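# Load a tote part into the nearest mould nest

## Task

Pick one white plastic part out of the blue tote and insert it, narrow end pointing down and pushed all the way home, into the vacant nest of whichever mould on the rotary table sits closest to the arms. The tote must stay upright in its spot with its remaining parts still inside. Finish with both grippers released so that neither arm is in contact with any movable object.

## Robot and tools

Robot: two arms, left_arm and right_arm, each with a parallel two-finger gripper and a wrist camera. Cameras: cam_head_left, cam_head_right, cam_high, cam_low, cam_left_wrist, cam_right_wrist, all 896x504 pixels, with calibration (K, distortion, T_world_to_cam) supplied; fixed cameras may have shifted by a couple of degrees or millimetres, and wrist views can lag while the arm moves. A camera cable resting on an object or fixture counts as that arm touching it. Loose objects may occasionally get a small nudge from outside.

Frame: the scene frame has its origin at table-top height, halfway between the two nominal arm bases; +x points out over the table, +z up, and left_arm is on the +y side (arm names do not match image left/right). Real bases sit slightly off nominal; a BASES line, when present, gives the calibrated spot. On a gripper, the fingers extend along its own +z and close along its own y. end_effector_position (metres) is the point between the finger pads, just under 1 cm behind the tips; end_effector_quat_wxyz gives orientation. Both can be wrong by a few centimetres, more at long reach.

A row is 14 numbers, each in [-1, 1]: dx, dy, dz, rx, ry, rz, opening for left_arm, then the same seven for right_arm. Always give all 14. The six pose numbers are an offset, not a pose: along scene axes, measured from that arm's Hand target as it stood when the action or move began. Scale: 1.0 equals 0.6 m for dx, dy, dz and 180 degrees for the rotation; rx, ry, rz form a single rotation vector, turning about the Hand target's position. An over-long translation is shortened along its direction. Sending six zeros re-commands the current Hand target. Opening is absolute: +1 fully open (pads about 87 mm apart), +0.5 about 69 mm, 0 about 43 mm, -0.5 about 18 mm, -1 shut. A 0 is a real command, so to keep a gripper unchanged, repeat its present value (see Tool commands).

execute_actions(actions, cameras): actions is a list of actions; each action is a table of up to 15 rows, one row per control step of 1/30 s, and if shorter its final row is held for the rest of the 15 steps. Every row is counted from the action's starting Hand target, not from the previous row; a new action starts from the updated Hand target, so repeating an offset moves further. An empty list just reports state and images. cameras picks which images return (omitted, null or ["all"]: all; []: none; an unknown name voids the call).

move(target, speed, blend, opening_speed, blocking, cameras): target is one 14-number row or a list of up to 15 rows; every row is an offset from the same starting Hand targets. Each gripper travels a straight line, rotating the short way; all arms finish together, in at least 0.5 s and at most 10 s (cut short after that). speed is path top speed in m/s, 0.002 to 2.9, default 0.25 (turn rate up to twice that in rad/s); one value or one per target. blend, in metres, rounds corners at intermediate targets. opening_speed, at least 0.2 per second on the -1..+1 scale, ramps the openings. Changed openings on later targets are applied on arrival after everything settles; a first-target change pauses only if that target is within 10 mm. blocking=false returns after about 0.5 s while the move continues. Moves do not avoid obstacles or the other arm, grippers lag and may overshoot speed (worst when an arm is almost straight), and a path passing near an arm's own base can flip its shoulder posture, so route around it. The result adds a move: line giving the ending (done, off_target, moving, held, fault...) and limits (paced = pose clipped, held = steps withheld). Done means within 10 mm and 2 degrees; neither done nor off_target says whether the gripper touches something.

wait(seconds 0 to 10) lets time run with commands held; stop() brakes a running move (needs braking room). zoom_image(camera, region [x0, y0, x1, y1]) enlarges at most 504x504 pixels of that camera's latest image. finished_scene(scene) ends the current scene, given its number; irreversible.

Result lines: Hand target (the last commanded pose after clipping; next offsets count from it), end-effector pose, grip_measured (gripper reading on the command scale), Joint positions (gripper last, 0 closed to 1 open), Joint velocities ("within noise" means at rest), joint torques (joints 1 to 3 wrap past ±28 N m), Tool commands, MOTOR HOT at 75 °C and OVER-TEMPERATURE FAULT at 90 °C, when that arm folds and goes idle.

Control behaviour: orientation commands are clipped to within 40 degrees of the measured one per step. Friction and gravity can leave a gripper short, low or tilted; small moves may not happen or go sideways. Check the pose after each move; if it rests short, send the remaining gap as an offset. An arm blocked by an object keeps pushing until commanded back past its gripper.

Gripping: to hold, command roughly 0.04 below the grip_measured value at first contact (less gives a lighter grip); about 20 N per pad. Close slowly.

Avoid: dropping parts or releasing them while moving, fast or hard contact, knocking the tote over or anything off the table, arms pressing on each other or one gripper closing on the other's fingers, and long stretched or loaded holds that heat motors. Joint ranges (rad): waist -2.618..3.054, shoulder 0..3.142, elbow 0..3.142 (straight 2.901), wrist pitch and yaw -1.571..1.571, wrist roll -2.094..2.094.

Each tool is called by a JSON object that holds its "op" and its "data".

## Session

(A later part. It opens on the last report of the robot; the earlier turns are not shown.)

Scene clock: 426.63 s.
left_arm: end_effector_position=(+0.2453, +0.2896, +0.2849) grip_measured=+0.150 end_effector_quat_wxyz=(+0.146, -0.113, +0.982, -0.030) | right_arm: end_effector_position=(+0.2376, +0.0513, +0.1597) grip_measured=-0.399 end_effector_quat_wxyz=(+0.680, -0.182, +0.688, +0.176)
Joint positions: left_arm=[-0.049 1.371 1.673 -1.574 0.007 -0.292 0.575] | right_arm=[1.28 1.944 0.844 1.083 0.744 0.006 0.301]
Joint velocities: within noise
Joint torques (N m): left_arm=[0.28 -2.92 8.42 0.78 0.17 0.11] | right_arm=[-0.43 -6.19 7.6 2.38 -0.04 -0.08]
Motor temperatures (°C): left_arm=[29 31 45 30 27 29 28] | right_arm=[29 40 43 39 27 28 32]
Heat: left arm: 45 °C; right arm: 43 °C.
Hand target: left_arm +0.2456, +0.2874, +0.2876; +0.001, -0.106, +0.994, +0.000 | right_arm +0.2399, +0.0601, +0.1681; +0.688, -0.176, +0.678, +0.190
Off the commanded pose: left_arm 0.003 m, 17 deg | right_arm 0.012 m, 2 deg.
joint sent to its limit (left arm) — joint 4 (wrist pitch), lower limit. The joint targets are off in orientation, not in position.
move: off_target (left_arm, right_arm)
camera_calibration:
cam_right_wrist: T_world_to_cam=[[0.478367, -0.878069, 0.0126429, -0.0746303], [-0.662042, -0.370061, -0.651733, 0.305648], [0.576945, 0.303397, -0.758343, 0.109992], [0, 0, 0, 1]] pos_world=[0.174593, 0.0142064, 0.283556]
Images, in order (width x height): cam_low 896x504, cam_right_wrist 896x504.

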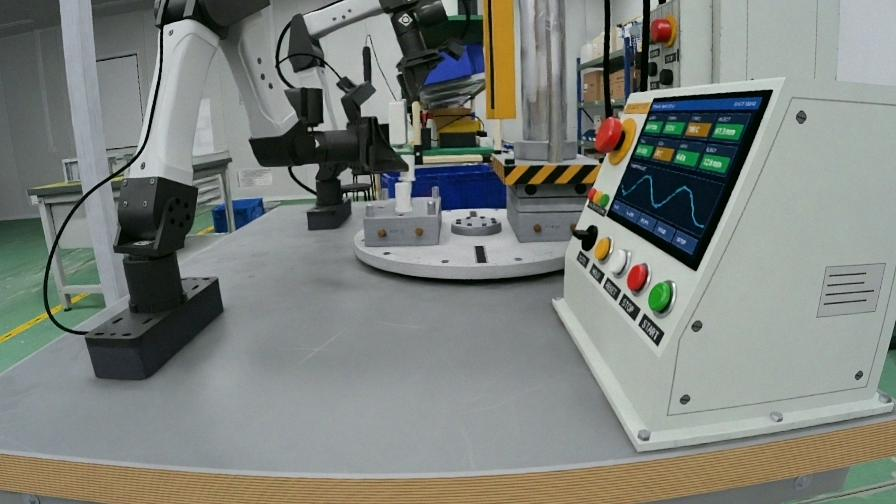

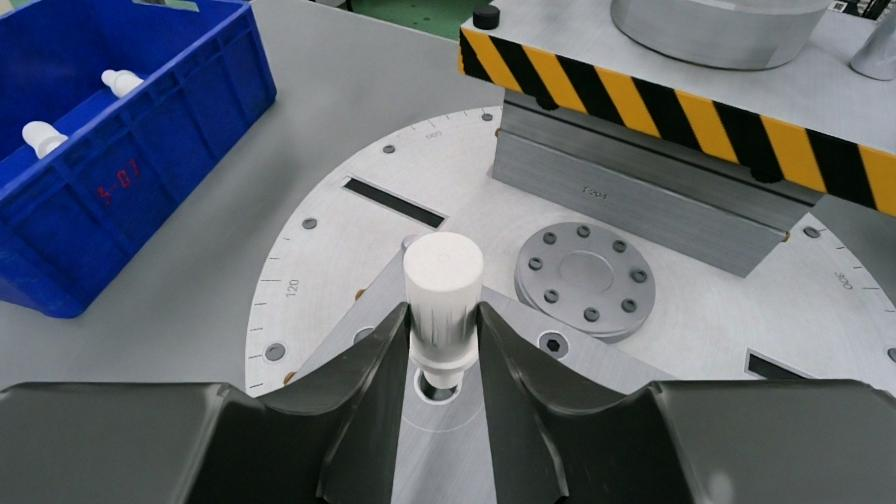

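{"op": "move", "data": {"target": [0,0,0,0,0,0,0.15,0.004,0.0075,-0.017,0.002,0,0,-0.6], "speed": 0.06, "cameras": ["cam_right_wrist"]}}

{"op": "zoom_image", "data": {"camera": "cam_right_wrist", "region": [345, 280, 545, 480]}}

Scene clock: 441.10 s.
left_arm: end_effector_position=(+0.2453, +0.2896, +0.2849) grip_measured=+0.150 end_effector_quat_wxyz=(+0.146, -0.113, +0.982, -0.030) | right_arm: end_effector_position=(+0.2389, +0.0567, +0.1496) grip_measured=-0.399 end_effector_quat_wxyz=(+0.681, -0.182, +0.687, +0.178)
Joint positions: left_arm=[-0.049 1.371 1.673 -1.574 0.007 -0.292 0.575] | right_arm=[1.28 1.993 0.858 1.122 0.741 0.006 0.301]
Joint velocities: within noise
Joint torques (N m): left_arm=[0.27 -2.91 8.38 0.77 0.17 0.11] | right_arm=[-0.72 -6.39 7.35 2.41 -0.02 -0.04]
Motor temperatures (°C): left_arm=[29 31 46 30 27 29 28] | right_arm=[29 40 43 40 27 28 32]
Heat: left arm: 46 °C; right arm: 43 °C.
Hand target: left_arm +0.2456, +0.2874, +0.2876; +0.001, -0.106, +0.994, +0.000 | right_arm +0.2423, +0.0645, +0.1577; +0.689, -0.174, +0.678, +0.191
Off the commanded pose: left_arm 0.003 m, 17 deg | right_arm 0.012 m, 2 deg.
joint sent to its limit (left arm) — joint 4 (wrist pitch), lower limit. The joint targets are off in orientation, not in position.
move: off_target (left_arm, right_arm)
camera_calibration:
cam_right_wrist: T_world_to_cam=[[0.480998, -0.876665, 0.00995754, -0.0707153], [-0.660235, -0.369675, -0.653781, 0.301936], [0.576828, 0.307893, -0.756618, 0.0994522], [0, 0, 0, 1]] pos_world=[0.175996, 0.0190041, 0.273352]
Images, in order (width x height): cam_right_wrist 896x504.

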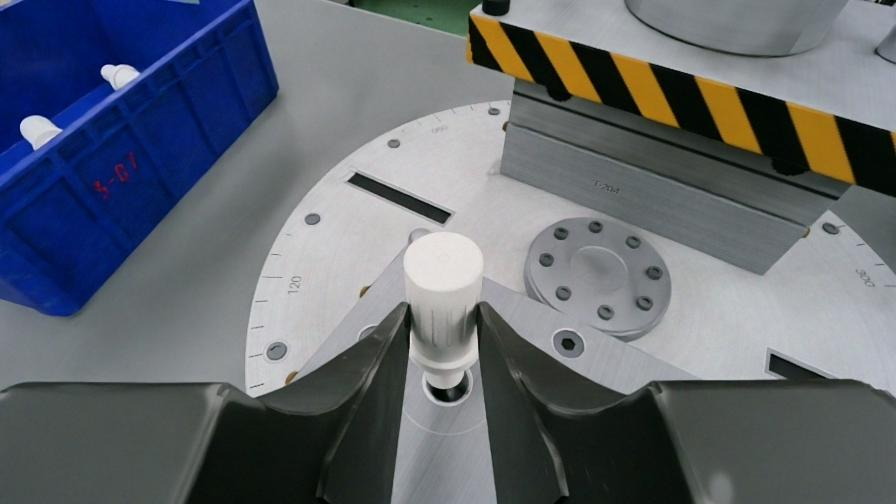

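Scaled by 2.520 from the camera's 896x504 image, which has a finer 1280x720 frame.

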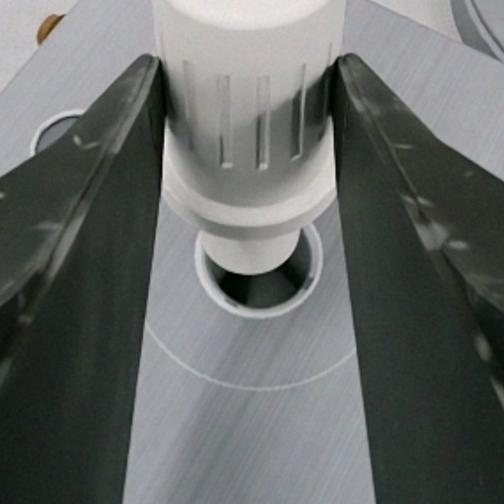

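{"op": "move", "data": {"target": [0,0,0,0,0,0,0.15,0,-0.006,-0.01,0,0,0,-0.6], "speed": 0.05, "cameras": ["cam_right_wrist"]}}

{"op": "zoom_image", "data": {"camera": "cam_right_wrist", "region": [345, 280, 545, 480]}}

{"op": "zoom_image", "data": {"camera": "cam_head_left", "region": [400, 230, 540, 340]}}

Scene clock: 452.43 s.
left_arm: end_effector_position=(+0.2453, +0.2896, +0.2849) grip_measured=+0.150 end_effector_quat_wxyz=(+0.146, -0.113, +0.982, -0.030) | right_arm: end_effector_position=(+0.2391, +0.0584, +0.1501) grip_measured=-0.399 end_effector_quat_wxyz=(+0.684, -0.178, +0.683, +0.185)
Joint positions: left_arm=[-0.049 1.371 1.673 -1.574 0.007 -0.292 0.575] | right_arm=[1.28 2.004 0.858 1.151 0.738 0.006 0.301]
Joint velocities: left_arm=[within noise] | right_arm=[0.002 -0.007 -0.007 0.051 -0.037 0.154 0.01]
Joint torques (N m): left_arm=[0.28 -2.95 8.38 0.78 0.17 0.11] | right_arm=[-0.87 -6.38 5.59 2.4 -0.08 -0.02]
Motor temperatures (°C): left_arm=[29 31 46 30 27 29 28] | right_arm=[29 40 44 42 27 28 32]
Heat: left arm: 46 °C; right arm: 44 °C.
Hand target: left_arm +0.2457, +0.2874, +0.2876; +0.001, -0.106, +0.994, +0.000 | right_arm +0.2423, +0.0609, +0.1518; +0.689, -0.174, +0.678, +0.191
Off the commanded pose: left_arm 0.003 m, 17 deg | right_arm 0.004 m, 1 deg.
joint sent to its limit (left arm) — joint 4 (wrist pitch), lower limit. The joint targets are off in orientation, not in position.
move: off_target (left_arm)
camera_calibration:
cam_right_wrist: T_world_to_cam=[[0.483635, -0.875267, -0.00203869, -0.0682281], [-0.655524, -0.360669, -0.66348, 0.302688], [0.579987, 0.322219, -0.748191, 0.0964236], [0, 0, 0, 1]] pos_world=[0.175493, 0.018383, 0.272832]
Images, in order (width x height): cam_right_wrist 896x504.

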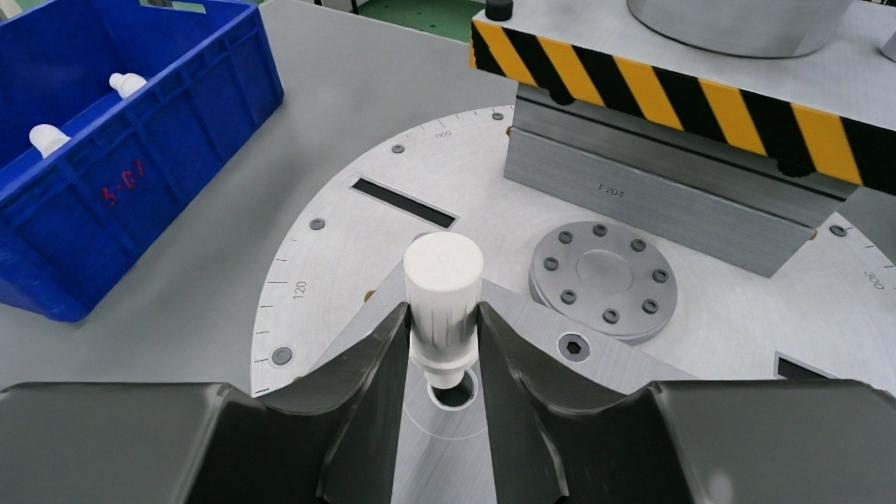

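Scaled by 2.520 from the camera's 896x504 image, which has a finer 1280x720 frame.

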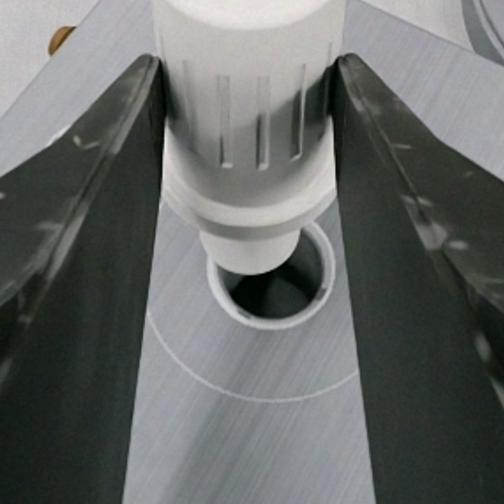

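This scene's latest camera images include none from cam_head_left. They are from: cam_right_wrist. cam_head_left's image comes with the result of a call that names it in "cameras".

{"op": "move", "data": {"target": [0,0,0,0,0,0,0.15,-0.001,-0.0125,-0.005,0,0,0,-0.6], "speed": 0.05, "cameras": ["cam_right_wrist"]}}

{"op": "zoom_image", "data": {"camera": "cam_right_wrist", "region": [345, 280, 545, 480]}}

Scene clock: 459.50 s.
left_arm: end_effector_position=(+0.2452, +0.2896, +0.2849) grip_measured=+0.150 end_effector_quat_wxyz=(+0.146, -0.113, +0.982, -0.030) | right_arm: end_effector_position=(+0.2403, +0.0533, +0.1476) grip_measured=-0.399 end_effector_quat_wxyz=(+0.685, -0.176, +0.683, +0.185)
Joint positions: left_arm=[-0.049 1.371 1.673 -1.575 0.007 -0.292 0.575] | right_arm=[1.273 2.004 0.836 1.177 0.733 0.006 0.301]
Joint velocities: within noise
Joint torques (N m): left_arm=[0.31 -2.89 8.4 0.78 0.18 0.1] | right_arm=[-0.81 -6.99 4.45 2.37 -0.03 -0.02]
Motor temperatures (°C): left_arm=[29 31 46 30 27 29 28] | right_arm=[29 40 44 42 27 28 32]
Heat: left arm: 46 °C; right arm: 44 °C.
Hand target: left_arm +0.2456, +0.2874, +0.2876; +0.000, -0.106, +0.994, +0.000 | right_arm +0.2417, +0.0534, +0.1488; +0.689, -0.174, +0.678, +0.191
Off the commanded pose: left_arm 0.003 m, 17 deg | right_arm 0.002 m, 1 deg.
joint sent to its limit (left arm) — joint 4 (wrist pitch), lower limit. The joint targets are off in orientation, not in position.
move: off_target (left_arm)
camera_calibration:
cam_right_wrist: T_world_to_cam=[[0.481984, -0.876168, -0.00459285, -0.0724545], [-0.655396, -0.357047, -0.665562, 0.300089], [0.581504, 0.3238, -0.746328, 0.0947738], [0, 0, 0, 1]] pos_world=[0.176488, 0.012976, 0.270128]
Images, in order (width x height): cam_right_wrist 896x504.

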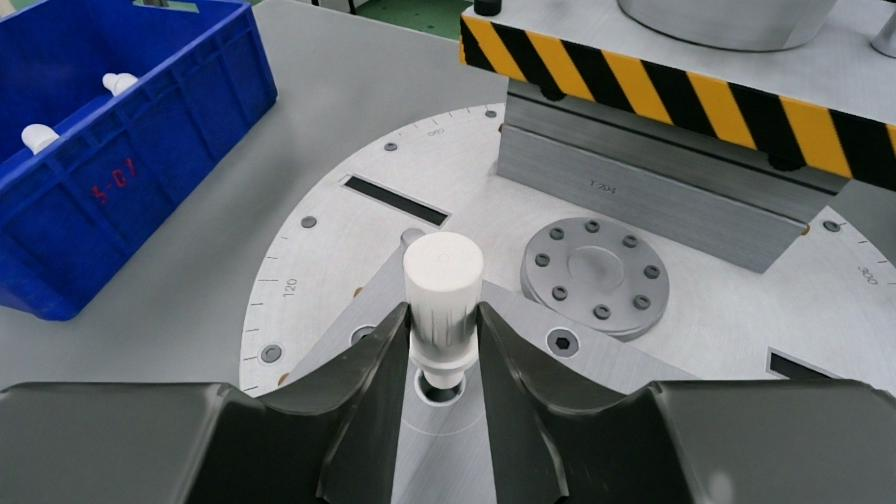

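Scaled by 2.520 from the camera's 896x504 image, which has a finer 1280x720 frame.

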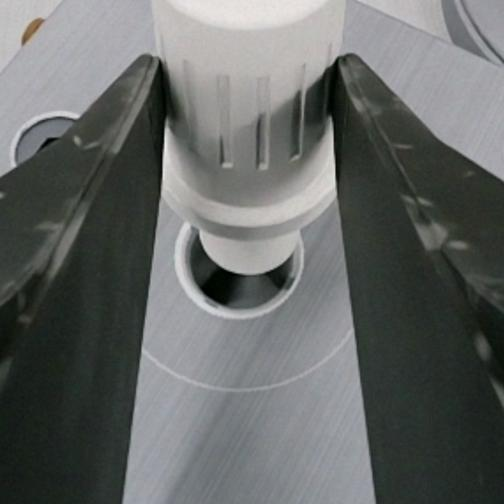

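{"op": "move", "data": {"target": [0,0,0,0,0,0,0.15,-0.006,0.005,-0.008,0,0,0,-0.6], "speed": 0.05, "cameras": ["cam_right_wrist"]}}

{"op": "zoom_image", "data": {"camera": "cam_right_wrist", "region": [345, 280, 545, 480]}}

Scene clock: 471.73 s.
left_arm: end_effector_position=(+0.2452, +0.2896, +0.2849) grip_measured=+0.150 end_effector_quat_wxyz=(+0.146, -0.113, +0.982, -0.030) | right_arm: end_effector_position=(+0.2404, +0.0539, +0.1446) grip_measured=-0.399 end_effector_quat_wxyz=(+0.685, -0.176, +0.682, +0.186)
Joint positions: left_arm=[-0.049 1.371 1.673 -1.575 0.007 -0.292 0.575] | right_arm=[1.273 2.018 0.836 1.193 0.732 0.006 0.301]
Joint velocities: within noise
Joint torques (N m): left_arm=[0.28 -2.91 8.4 0.78 0.17 0.11] | right_arm=[0.34 -6.3 4.68 2.42 0.07 -0.04]
Motor temperatures (°C): left_arm=[29 31 46 30 27 29 28] | right_arm=[29 40 44 41 27 28 32]
Heat: left arm: 46 °C; right arm: 44 °C.
Hand target: left_arm +0.2456, +0.2874, +0.2876; +0.000, -0.106, +0.994, +0.000 | right_arm +0.2381, +0.0564, +0.1440; +0.689, -0.174, +0.678, +0.191
Off the commanded pose: left_arm 0.003 m, 17 deg | right_arm 0.003 m, 1 deg.
joint sent to its limit (left arm) — joint 4 (wrist pitch), lower limit. The joint targets are off in orientation, not in position.
move: off_target (left_arm)
camera_calibration:
cam_right_wrist: T_world_to_cam=[[0.482329, -0.875967, -0.0063802, -0.0718429], [-0.6547, -0.355636, -0.667001, 0.298438], [0.582002, 0.325891, -0.745029, 0.0918416], [0, 0, 0, 1]] pos_world=[0.176587, 0.0132728, 0.267025]
Images, in order (width x height): cam_right_wrist 896x504.

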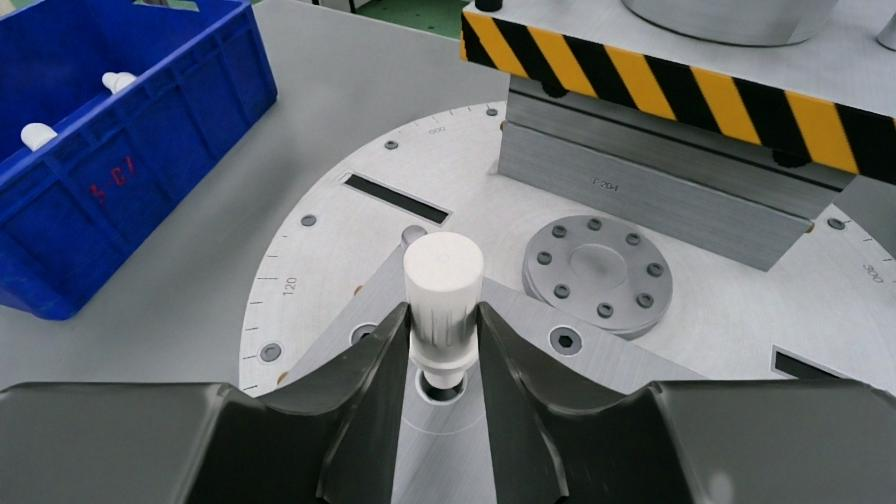

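Scaled by 2.520 from the camera's 896x504 image, which has a finer 1280x720 frame.

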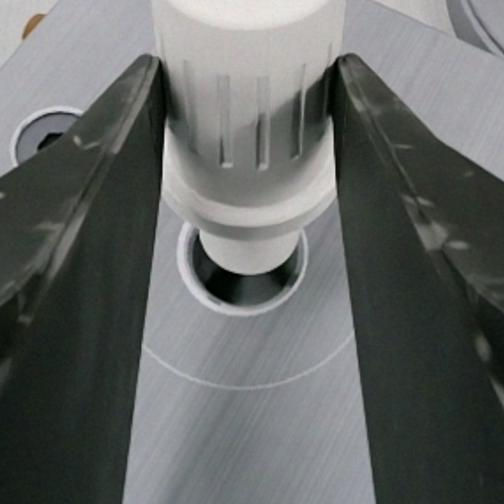

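{"op": "move", "data": {"target": [0,0,0,0,0,0,0.15,-0.008,-0.002,0.001,0,0,0,-0.6], "speed": 0.05, "cameras": ["cam_right_wrist","cam_head_left"]}}

{"op": "zoom_image", "data": {"camera": "cam_right_wrist", "region": [345, 280, 545, 480]}}

Scene clock: 479.30 s.
left_arm: end_effector_position=(+0.2452, +0.2896, +0.2849) grip_measured=+0.150 end_effector_quat_wxyz=(+0.146, -0.113, +0.982, -0.030) | right_arm: end_effector_position=(+0.2342, +0.0559, +0.1432) grip_measured=-0.399 end_effector_quat_wxyz=(+0.684, -0.180, +0.681, +0.189)
Joint positions: left_arm=[-0.049 1.371 1.673 -1.575 0.007 -0.292 0.575] | right_arm=[1.287 2.018 0.83 1.196 0.735 0.006 0.301]
Joint velocities: within noise
Joint torques (N m): left_arm=[0.29 -2.92 8.43 0.79 0.17 0.11] | right_arm=[-0.12 -7.02 4.38 2.37 0.16 -0.02]
Motor temperatures (°C): left_arm=[29 31 46 30 27 29 28] | right_arm=[29 40 43 42 27 28 32]
Heat: left arm: 46 °C; right arm: 43 °C.
Hand target: left_arm +0.2456, +0.2874, +0.2876; +0.001, -0.106, +0.994, +0.000 | right_arm +0.2332, +0.0553, +0.1446; +0.689, -0.174, +0.677, +0.192
Off the commanded pose: left_arm 0.003 m, 17 deg | right_arm 0.002 m, 1 deg.
joint sent to its limit (left arm) — joint 4 (wrist pitch), lower limit. The joint targets are off in orientation, not in position.
move: off_target (left_arm)
camera_calibration:
cam_right_wrist: T_world_to_cam=[[0.491964, -0.870603, -0.00458121, -0.069988], [-0.651287, -0.36453, -0.66554, 0.293551], [0.577751, 0.330406, -0.746348, 0.0946989], [0, 0, 0, 1]] pos_world=[0.170905, 0.0147874, 0.265728]
Images, in order (width x height): cam_head_left 896x504, cam_right_wrist 896x504.

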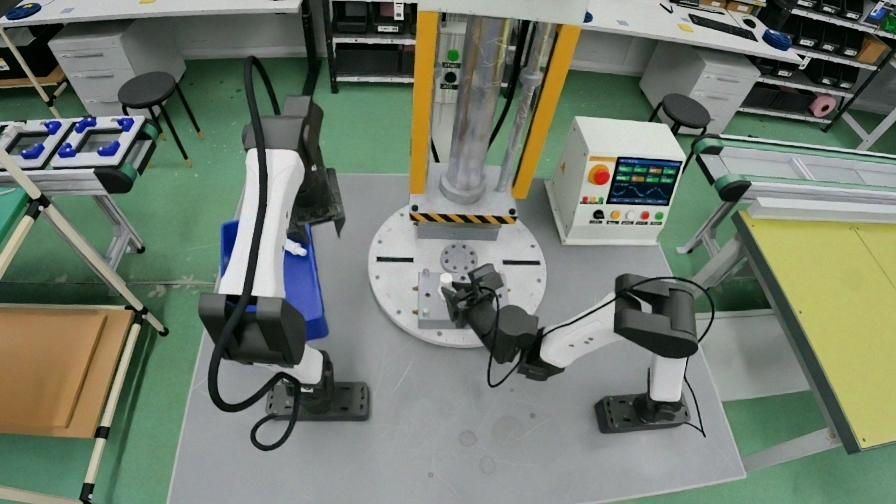

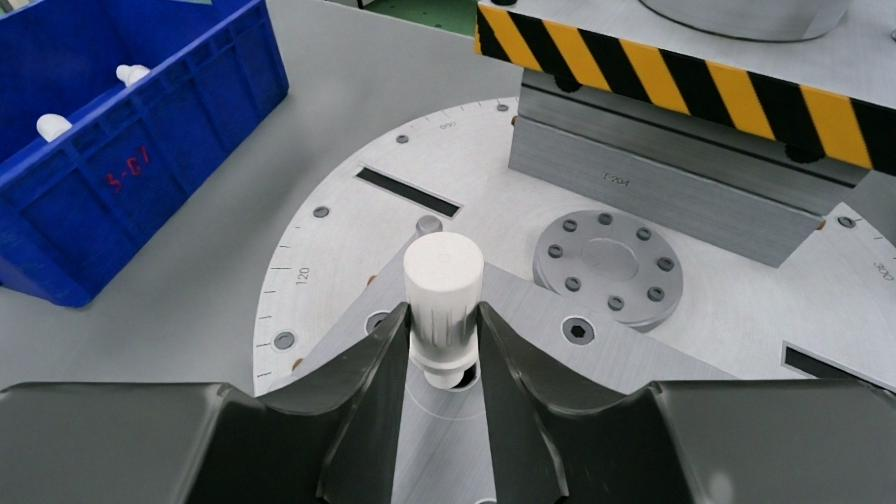

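Scaled by 2.520 from the camera's 896x504 image, which has a finer 1280x720 frame.

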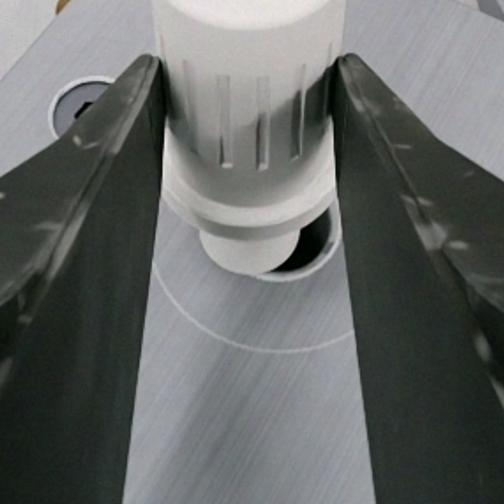

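{"op": "move", "data": {"target": [0,0,0,0,0,0,0.15,0.0,0.0,0.007,0,0,0,-0.6], "speed": 0.05, "cameras": []}}

{"op": "move", "data": {"target": [0,0,0,0,0,0,0.15,0.01,-0.006,0.0,0,0,0,-0.6], "speed": 0.05, "cameras": ["cam_right_wrist"]}}

{"op": "zoom_image", "data": {"camera": "cam_right_wrist", "region": [345, 280, 545, 480]}}

Scene clock: 491.23 s.
left_arm: end_effector_position=(+0.2452, +0.2896, +0.2849) grip_measured=+0.150 end_effector_quat_wxyz=(+0.146, -0.113, +0.982, -0.030) | right_arm: end_effector_position=(+0.2343, +0.0558, +0.1433) grip_measured=-0.399 end_effector_quat_wxyz=(+0.684, -0.180, +0.681, +0.189)
Joint positions: left_arm=[-0.049 1.371 1.673 -1.575 0.007 -0.292 0.575] | right_arm=[1.287 2.018 0.83 1.197 0.736 0.006 0.301]
Joint velocities: within noise
Joint torques (N m): left_arm=[0.28 -2.91 8.43 0.78 0.17 0.11] | right_arm=[0.17 -8.1 4.45 2.24 0.14 -0.04]
Motor temperatures (°C): left_arm=[29 31 46 30 27 29 28] | right_arm=[29 41 43 42 27 28 32]
Heat: left arm: 46 °C; right arm: 43 °C.
Hand target: left_arm +0.2456, +0.2874, +0.2876; +0.001, -0.106, +0.994, +0.000 | right_arm +0.2332, +0.0553, +0.1488; +0.688, -0.174, +0.678, +0.192
Off the commanded pose: left_arm 0.003 m, 17 deg | right_arm 0.006 m, 1 deg.
joint sent to its limit (left arm) — joint 4 (wrist pitch), lower limit. The joint targets are off in orientation, not in position.
move: off_target (left_arm)
No camera images: "cameras" was empty.

Scene clock: 492.00 s.
left_arm: end_effector_position=(+0.2452, +0.2896, +0.2849) grip_measured=+0.150 end_effector_quat_wxyz=(+0.146, -0.113, +0.982, -0.030) | right_arm: end_effector_position=(+0.2385, +0.0532, +0.1433) grip_measured=-0.399 end_effector_quat_wxyz=(+0.685, -0.176, +0.682, +0.186)
Joint positions: left_arm=[-0.049 1.371 1.673 -1.575 0.007 -0.292 0.575] | right_arm=[1.277 2.018 0.83 1.197 0.736 0.006 0.301]
Joint velocities: within noise
Joint torques (N m): left_arm=[0.31 -2.93 8.39 0.78 0.18 0.11] | right_arm=[-0.77 -8.4 3.93 2.23 -0.04 -0.01]
Motor temperatures (°C): left_arm=[29 31 46 30 27 29 28] | right_arm=[29 41 43 42 27 28 32]
Heat: left arm: 46 °C; right arm: 43 °C.
Hand target: left_arm +0.2456, +0.2874, +0.2876; +0.001, -0.106, +0.994, +0.000 | right_arm +0.2392, +0.0517, +0.1488; +0.688, -0.174, +0.678, +0.192
Off the commanded pose: left_arm 0.003 m, 17 deg | right_arm 0.006 m, 1 deg.
joint sent to its limit (left arm) — joint 4 (wrist pitch), lower limit. The joint targets are off in orientation, not in position.
move: off_target (left_arm)
camera_calibration:
cam_right_wrist: T_world_to_cam=[[0.482663, -0.875793, -0.00485789, -0.0718839], [-0.655054, -0.357317, -0.665754, 0.29597], [0.581327, 0.324517, -0.746156, 0.0925183], [0, 0, 0, 1]] pos_world=[0.174789, 0.0127763, 0.265727]
Images, in order (width x height): cam_right_wrist 896x504.

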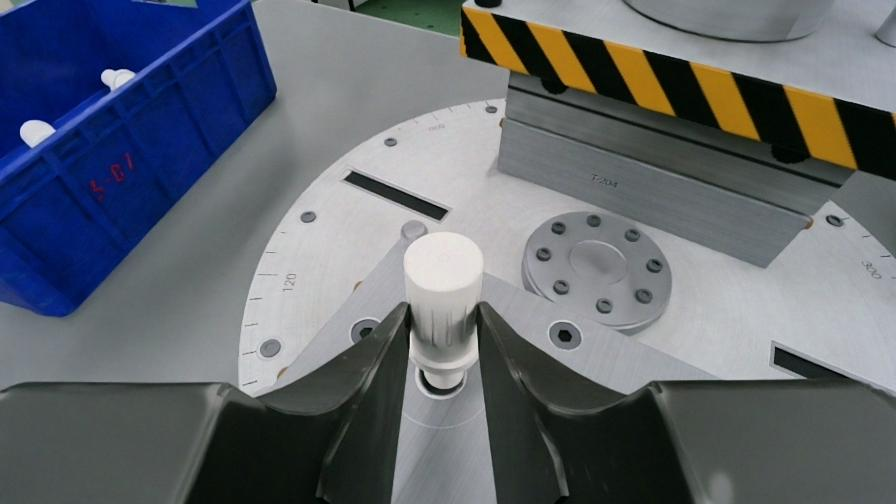

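Scaled by 2.520 from the camera's 896x504 image, which has a finer 1280x720 frame.

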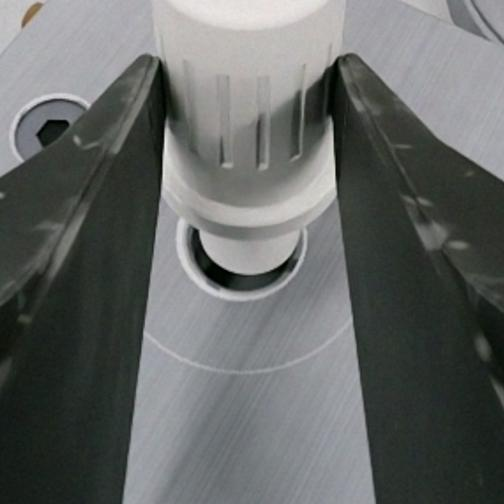

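{"op": "move", "data": {"target": [0,0,0,0,0,0,0.15,-0.003,0.006,-0.018,0,0,0,-0.6], "speed": 0.04, "cameras": ["cam_right_wrist"]}}

{"op": "zoom_image", "data": {"camera": "cam_right_wrist", "region": [345, 280, 545, 480]}}

Scene clock: 498.27 s.
left_arm: end_effector_position=(+0.2452, +0.2896, +0.2849) grip_measured=+0.150 end_effector_quat_wxyz=(+0.146, -0.113, +0.982, -0.030) | right_arm: end_effector_position=(+0.2388, +0.0539, +0.1394) grip_measured=-0.399 end_effector_quat_wxyz=(+0.685, -0.175, +0.682, +0.187)
Joint positions: left_arm=[-0.049 1.371 1.673 -1.575 0.007 -0.292 0.575] | right_arm=[1.277 2.036 0.83 1.219 0.736 0.006 0.301]
Joint velocities: within noise
Joint torques (N m): left_arm=[0.29 -2.89 8.4 0.78 0.17 0.11] | right_arm=[-0.06 -6.32 4.44 2.41 0.03 -0.05]
Motor temperatures (°C): left_arm=[29 31 46 30 27 29 28] | right_arm=[29 42 42 42 27 28 32]
Heat: left arm: 46 °C; right arm: 42 °C.
Hand target: left_arm +0.2456, +0.2874, +0.2876; +0.001, -0.106, +0.994, +0.000 | right_arm +0.2374, +0.0553, +0.1380; +0.688, -0.174, +0.678, +0.192
Off the commanded pose: left_arm 0.003 m, 17 deg | right_arm 0.002 m, 1 deg.
joint sent to its limit (left arm) — joint 4 (wrist pitch), lower limit. The joint targets are off in orientation, not in position.
move: off_target (left_arm)
camera_calibration:
cam_right_wrist: T_world_to_cam=[[0.482644, -0.875783, -0.00774223, -0.0710233], [-0.654216, -0.354633, -0.66801, 0.29378], [0.582286, 0.327476, -0.744112, 0.0885945], [0, 0, 0, 1]] pos_world=[0.174887, 0.0129705, 0.261622]
Images, in order (width x height): cam_right_wrist 896x504.

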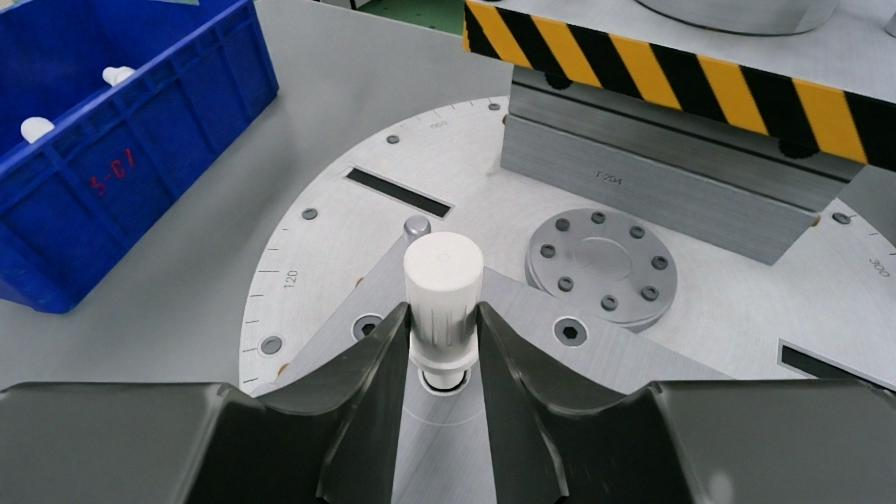

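Scaled by 2.520 from the camera's 896x504 image, which has a finer 1280x720 frame.

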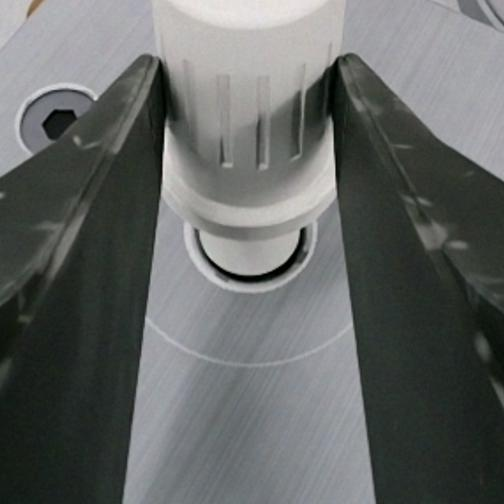

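{"op": "move", "data": {"target": [0,0,0,0,0,0,0.15,0,0,-0.02,0,0,0,-0.6], "speed": 0.04, "cameras": ["cam_right_wrist"]}}

{"op": "zoom_image", "data": {"camera": "cam_right_wrist", "region": [345, 280, 545, 480]}}

Scene clock: 502.77 s.
left_arm: end_effector_position=(+0.2452, +0.2896, +0.2849) grip_measured=+0.150 end_effector_quat_wxyz=(+0.146, -0.113, +0.982, -0.030) | right_arm: end_effector_position=(+0.2402, +0.0548, +0.1390) grip_measured=-0.399 end_effector_quat_wxyz=(+0.695, -0.161, +0.673, +0.196)
Joint positions: left_arm=[-0.049 1.371 1.673 -1.575 0.007 -0.292 0.575] | right_arm=[1.277 2.071 0.83 1.298 0.744 0.002 0.301]
Joint velocities: within noise
Joint torques (N m): left_arm=[0.28 -2.92 8.4 0.78 0.18 0.11] | right_arm=[-0.09 -5.78 3.86 2.01 -0.05 -0.03]
Motor temperatures (°C): left_arm=[29 31 46 30 27 29 28] | right_arm=[29 42 42 42 27 28 32]
Heat: left arm: 46 °C; right arm: 42 °C.
Hand target: left_arm +0.2456, +0.2874, +0.2876; +0.001, -0.106, +0.994, +0.000 | right_arm +0.2374, +0.0553, +0.1259; +0.688, -0.174, +0.678, +0.192
Off the commanded pose: left_arm 0.003 m, 17 deg | right_arm 0.013 m, 2 deg.
joint sent to its limit (left arm) — joint 4 (wrist pitch), lower limit. The joint targets are off in orientation, not in position.
move: off_target (left_arm, right_arm)
camera_calibration:
cam_right_wrist: T_world_to_cam=[[0.476134, -0.878721, -0.0338536, -0.0655467], [-0.646502, -0.323691, -0.690839, 0.294402], [0.596097, 0.350818, -0.722215, 0.079495], [0, 0, 0, 1]] pos_world=[0.174154, 0.00980965, 0.258578]
Images, in order (width x height): cam_right_wrist 896x504.

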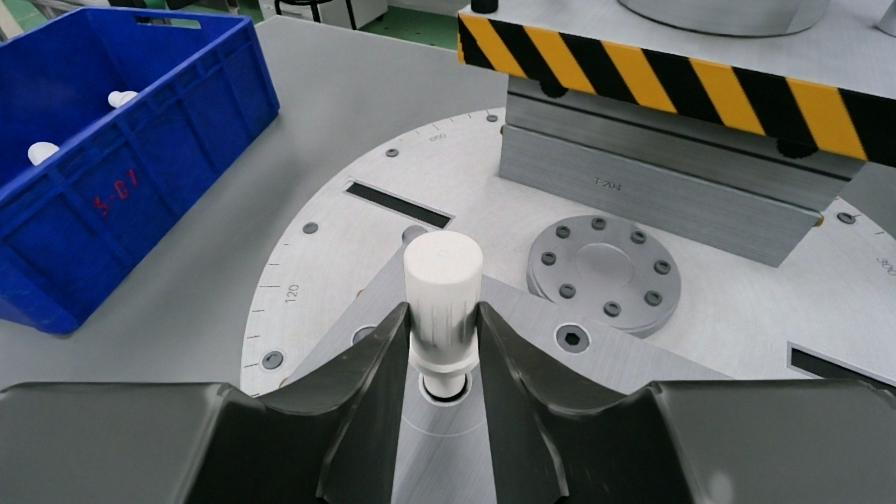

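Scaled by 2.520 from the camera's 896x504 image, which has a finer 1280x720 frame.

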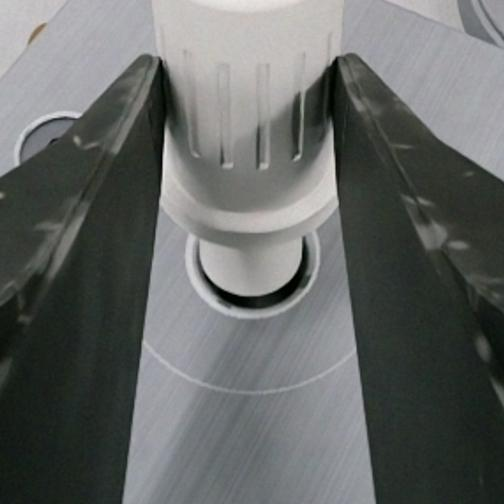

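{"op": "move", "data": {"target": [[0,0,0,0,0,0,0.15,0,0,0.034,0,0,0,-0.6],[0,0,0,0,0,0,0.15,-0.004,-0.001,0.028,0,0,0,-0.6]], "speed": 0.05, "cameras": ["cam_right_wrist"]}}

{"op": "zoom_image", "data": {"camera": "cam_right_wrist", "region": [345, 280, 545, 480]}}

Scene clock: 512.43 s.
left_arm: end_effector_position=(+0.2452, +0.2896, +0.2849) grip_measured=+0.150 end_effector_quat_wxyz=(+0.146, -0.113, +0.982, -0.030) | right_arm: end_effector_position=(+0.2385, +0.0541, +0.1339) grip_measured=-0.399 end_effector_quat_wxyz=(+0.687, -0.174, +0.681, +0.185)
Joint positions: left_arm=[-0.049 1.371 1.673 -1.575 0.007 -0.292 0.575] | right_arm=[1.28 2.06 0.83 1.249 0.744 0.002 0.301]
Joint velocities: within noise
Joint torques (N m): left_arm=[0.29 -2.92 8.39 0.78 0.17 0.11] | right_arm=[0.21 -9.7 4.07 1.93 0.02 -0.03]
Motor temperatures (°C): left_arm=[29 31 46 30 27 29 28] | right_arm=[29 41 42 42 27 28 32]
Heat: left arm: 46 °C; right arm: 42 °C.
Hand target: left_arm +0.2456, +0.2874, +0.2876; +0.001, -0.106, +0.994, +0.000 | right_arm +0.2350, +0.0547, +0.1427; +0.689, -0.174, +0.678, +0.192
Off the commanded pose: left_arm 0.003 m, 17 deg | right_arm 0.009 m, 1 deg.
joint sent to its limit (left arm) — joint 4 (wrist pitch), lower limit. The joint targets are off in orientation, not in position.
move: off_target (left_arm)
camera_calibration:
cam_right_wrist: T_world_to_cam=[[0.478665, -0.877969, -0.00704833, -0.0697384], [-0.65349, -0.350896, -0.670688, 0.290026], [0.58637, 0.325641, -0.741706, 0.0834546], [0, 0, 0, 1]] pos_world=[0.173975, 0.0133645, 0.255924]
Images, in order (width x height): cam_right_wrist 896x504.

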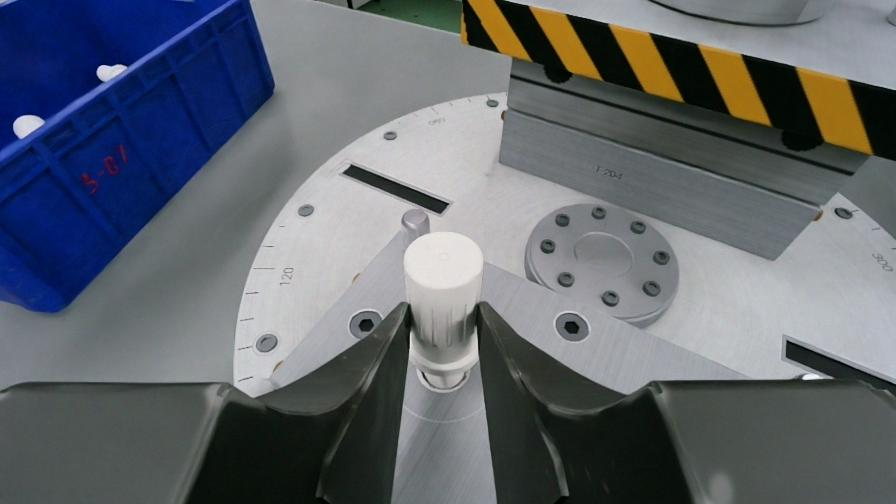

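Scaled by 2.520 from the camera's 896x504 image, which has a finer 1280x720 frame.

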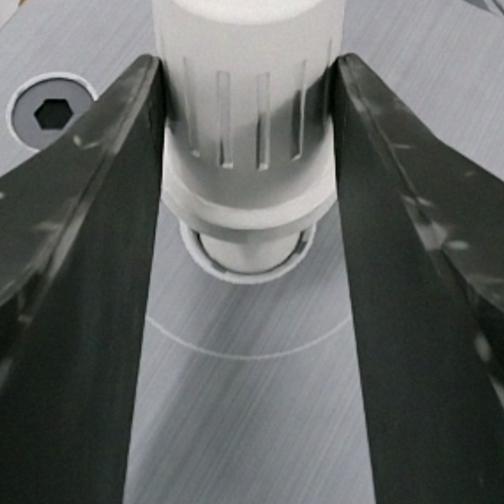

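{"op": "move", "data": {"target": [0,0,0,0,0,0,0.15,0.003,0,-0.032,0,0,0,-0.6], "speed": 0.04, "cameras": ["cam_right_wrist","cam_low"]}}

{"op": "zoom_image", "data": {"camera": "cam_right_wrist", "region": [345, 280, 545, 480]}}

{"op": "zoom_image", "data": {"camera": "cam_low", "region": [350, 140, 450, 230]}}

Scene clock: 519.27 s.
left_arm: end_effector_position=(+0.2452, +0.2896, +0.2849) grip_measured=+0.150 end_effector_quat_wxyz=(+0.146, -0.113, +0.982, -0.030) | right_arm: end_effector_position=(+0.2383, +0.0539, +0.1285) grip_measured=-0.399 end_effector_quat_wxyz=(+0.689, -0.171, +0.679, +0.188)
Joint positions: left_arm=[-0.049 1.371 1.673 -1.575 0.007 -0.292 0.575] | right_arm=[1.28 2.084 0.825 1.285 0.743 0.002 0.301]
Joint velocities: within noise
Joint torques (N m): left_arm=[0.29 -2.89 8.4 0.78 0.18 0.11] | right_arm=[-0.27 -6.34 3.92 2.32 -0.03 0.01]
Motor temperatures (°C): left_arm=[29 31 46 30 27 29 28] | right_arm=[29 42 42 42 27 28 32]
Heat: left arm: 46 °C; right arm: 42 °C.
Hand target: left_arm +0.2456, +0.2874, +0.2876; +0.001, -0.106, +0.994, +0.000 | right_arm +0.2368, +0.0546, +0.1235; +0.688, -0.174, +0.678, +0.191
Off the commanded pose: left_arm 0.003 m, 17 deg | right_arm 0.005 m, 1 deg.
joint sent to its limit (left arm) — joint 4 (wrist pitch), lower limit. The joint targets are off in orientation, not in position.
move: off_target (left_arm)
camera_calibration:
cam_right_wrist: T_world_to_cam=[[0.47898, -0.87774, -0.0122561, -0.0693172], [-0.651744, -0.346232, -0.674798, 0.286077], [0.588054, 0.331203, -0.737901, 0.078358], [0, 0, 0, 1]] pos_world=[0.173572, 0.0122545, 0.250015]
Images, in order (width x height): cam_low 896x504, cam_right_wrist 896x504.

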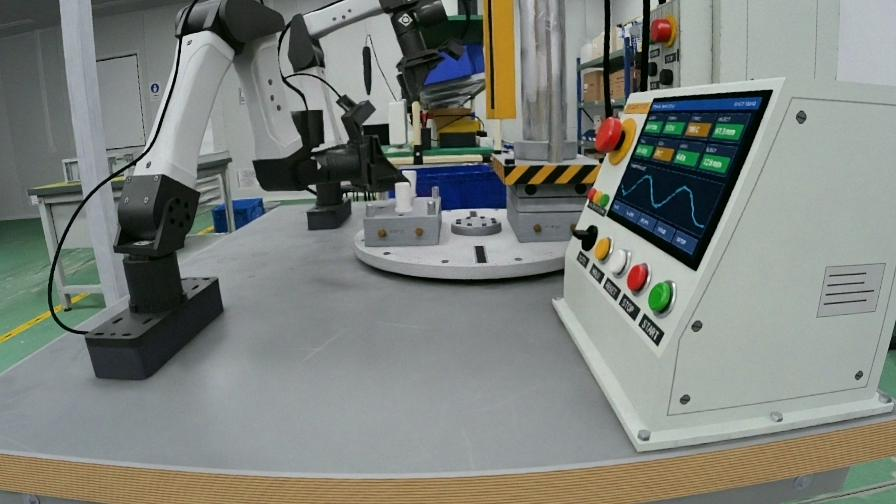

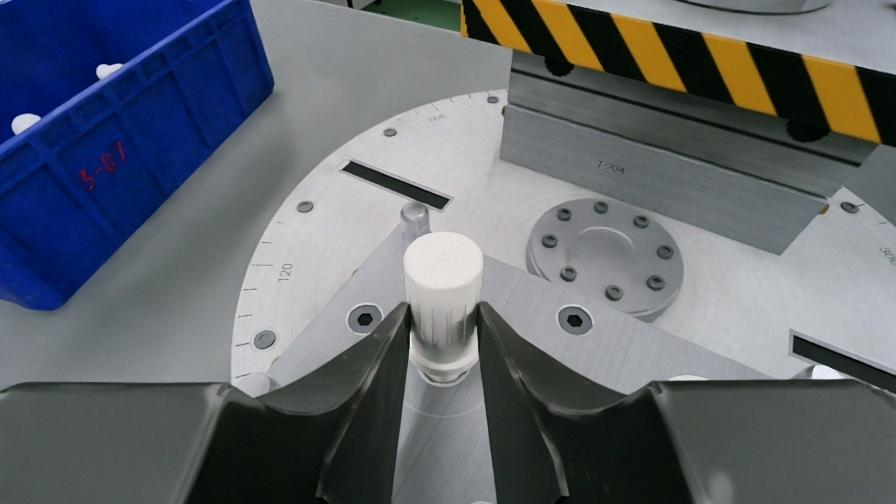

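Scaled by 2.520 from the camera's 896x504 image, which has a finer 1280x720 frame.

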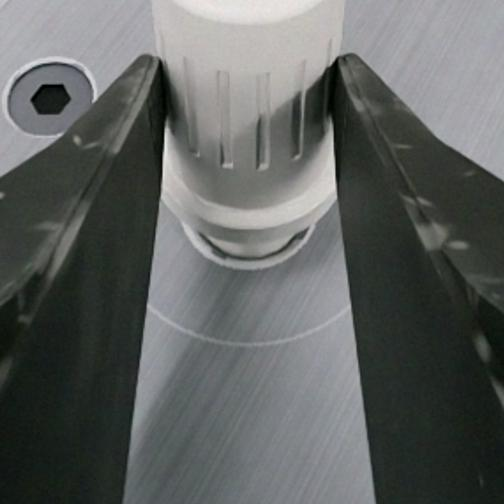

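Scaled by 5.040 from the camera's 896x504 image, which has a finer 1280x720 frame.

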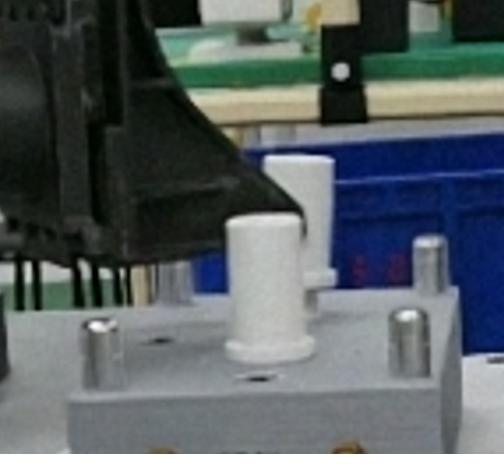

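{"op": "move", "data": {"target": [0,0,0,0,0,0,0.15,0,0,-0.024,-0.003,0.005,0,-0.6], "speed": 0.04, "cameras": ["cam_right_wrist","cam_low"]}}

{"op": "zoom_image", "data": {"camera": "cam_right_wrist", "region": [345, 280, 545, 480]}}

{"op": "zoom_image", "data": {"camera": "cam_low", "region": [350, 140, 450, 230]}}

Scene clock: 528.93 s.
left_arm: end_effector_position=(+0.2452, +0.2896, +0.2849) grip_measured=+0.150 end_effector_quat_wxyz=(+0.146, -0.113, +0.982, -0.030) | right_arm: end_effector_position=(+0.2399, +0.0529, +0.1276) grip_measured=-0.399 end_effector_quat_wxyz=(+0.695, -0.159, +0.675, +0.191)
Joint positions: left_arm=[-0.049 1.371 1.673 -1.575 0.007 -0.292 0.575] | right_arm=[1.28 2.108 0.825 1.335 0.757 0.002 0.301]
Joint velocities: within noise
Joint torques (N m): left_arm=[0.28 -2.86 8.38 0.77 0.17 0.11] | right_arm=[-0.31 -5.33 3.71 1.87 -0.18 0.21]
Motor temperatures (°C): left_arm=[29 31 46 30 27 29 28] | right_arm=[29 42 41 42 27 28 33]
Heat: left arm: 46 °C; right arm: 42 °C.
Hand target: left_arm +0.2456, +0.2874, +0.2876; +0.001, -0.106, +0.994, +0.000 | right_arm +0.2368, +0.0547, +0.1092; +0.682, -0.176, +0.684, +0.190
Off the commanded pose: left_arm 0.003 m, 17 deg | right_arm 0.019 m, 3 deg.
joint sent to its limit (left arm) — joint 4 (wrist pitch), lower limit. The joint targets are off in orientation, not in position.
move: off_target (left_arm, right_arm)
camera_calibration:
cam_right_wrist: T_world_to_cam=[[0.467063, -0.883686, -0.0308388, -0.065372], [-0.651159, -0.320149, -0.688111, 0.286282], [0.598201, 0.341472, -0.72495, 0.0725639], [0, 0, 0, 1]] pos_world=[0.17354, 0.00910616, 0.247583]
Images, in order (width x height): cam_low 896x504, cam_right_wrist 896x504.

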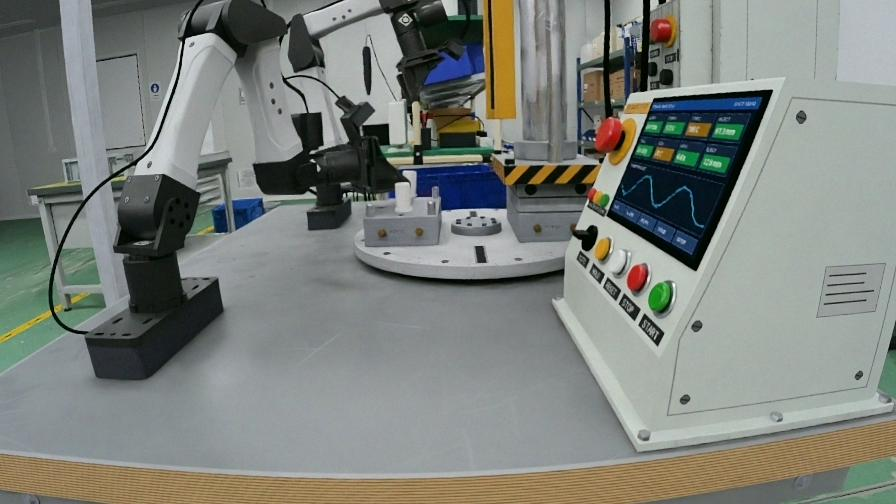

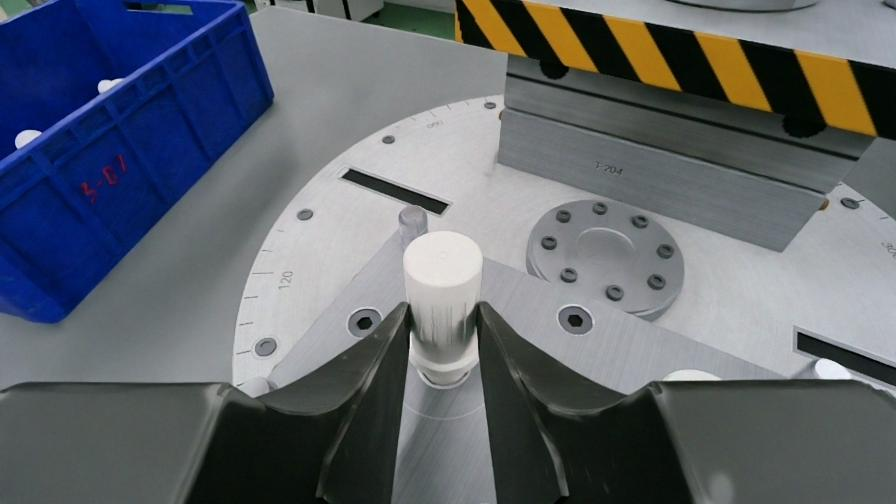

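Scaled by 2.520 from the camera's 896x504 image, which has a finer 1280x720 frame.

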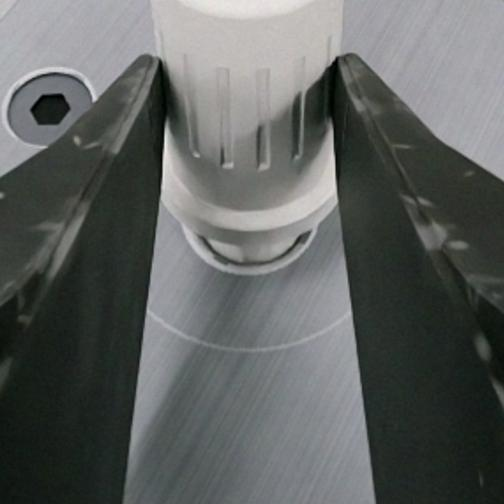

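Scaled by 5.040 from the camera's 896x504 image, which has a finer 1280x720 frame.

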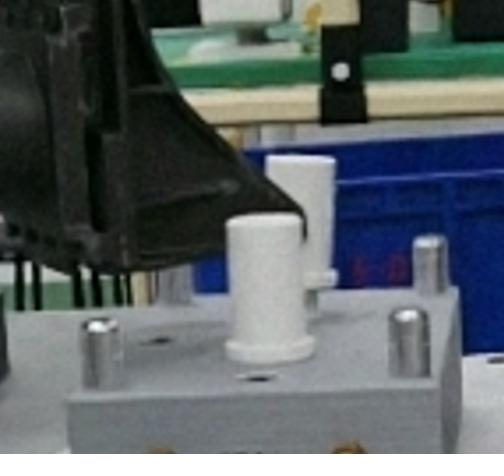

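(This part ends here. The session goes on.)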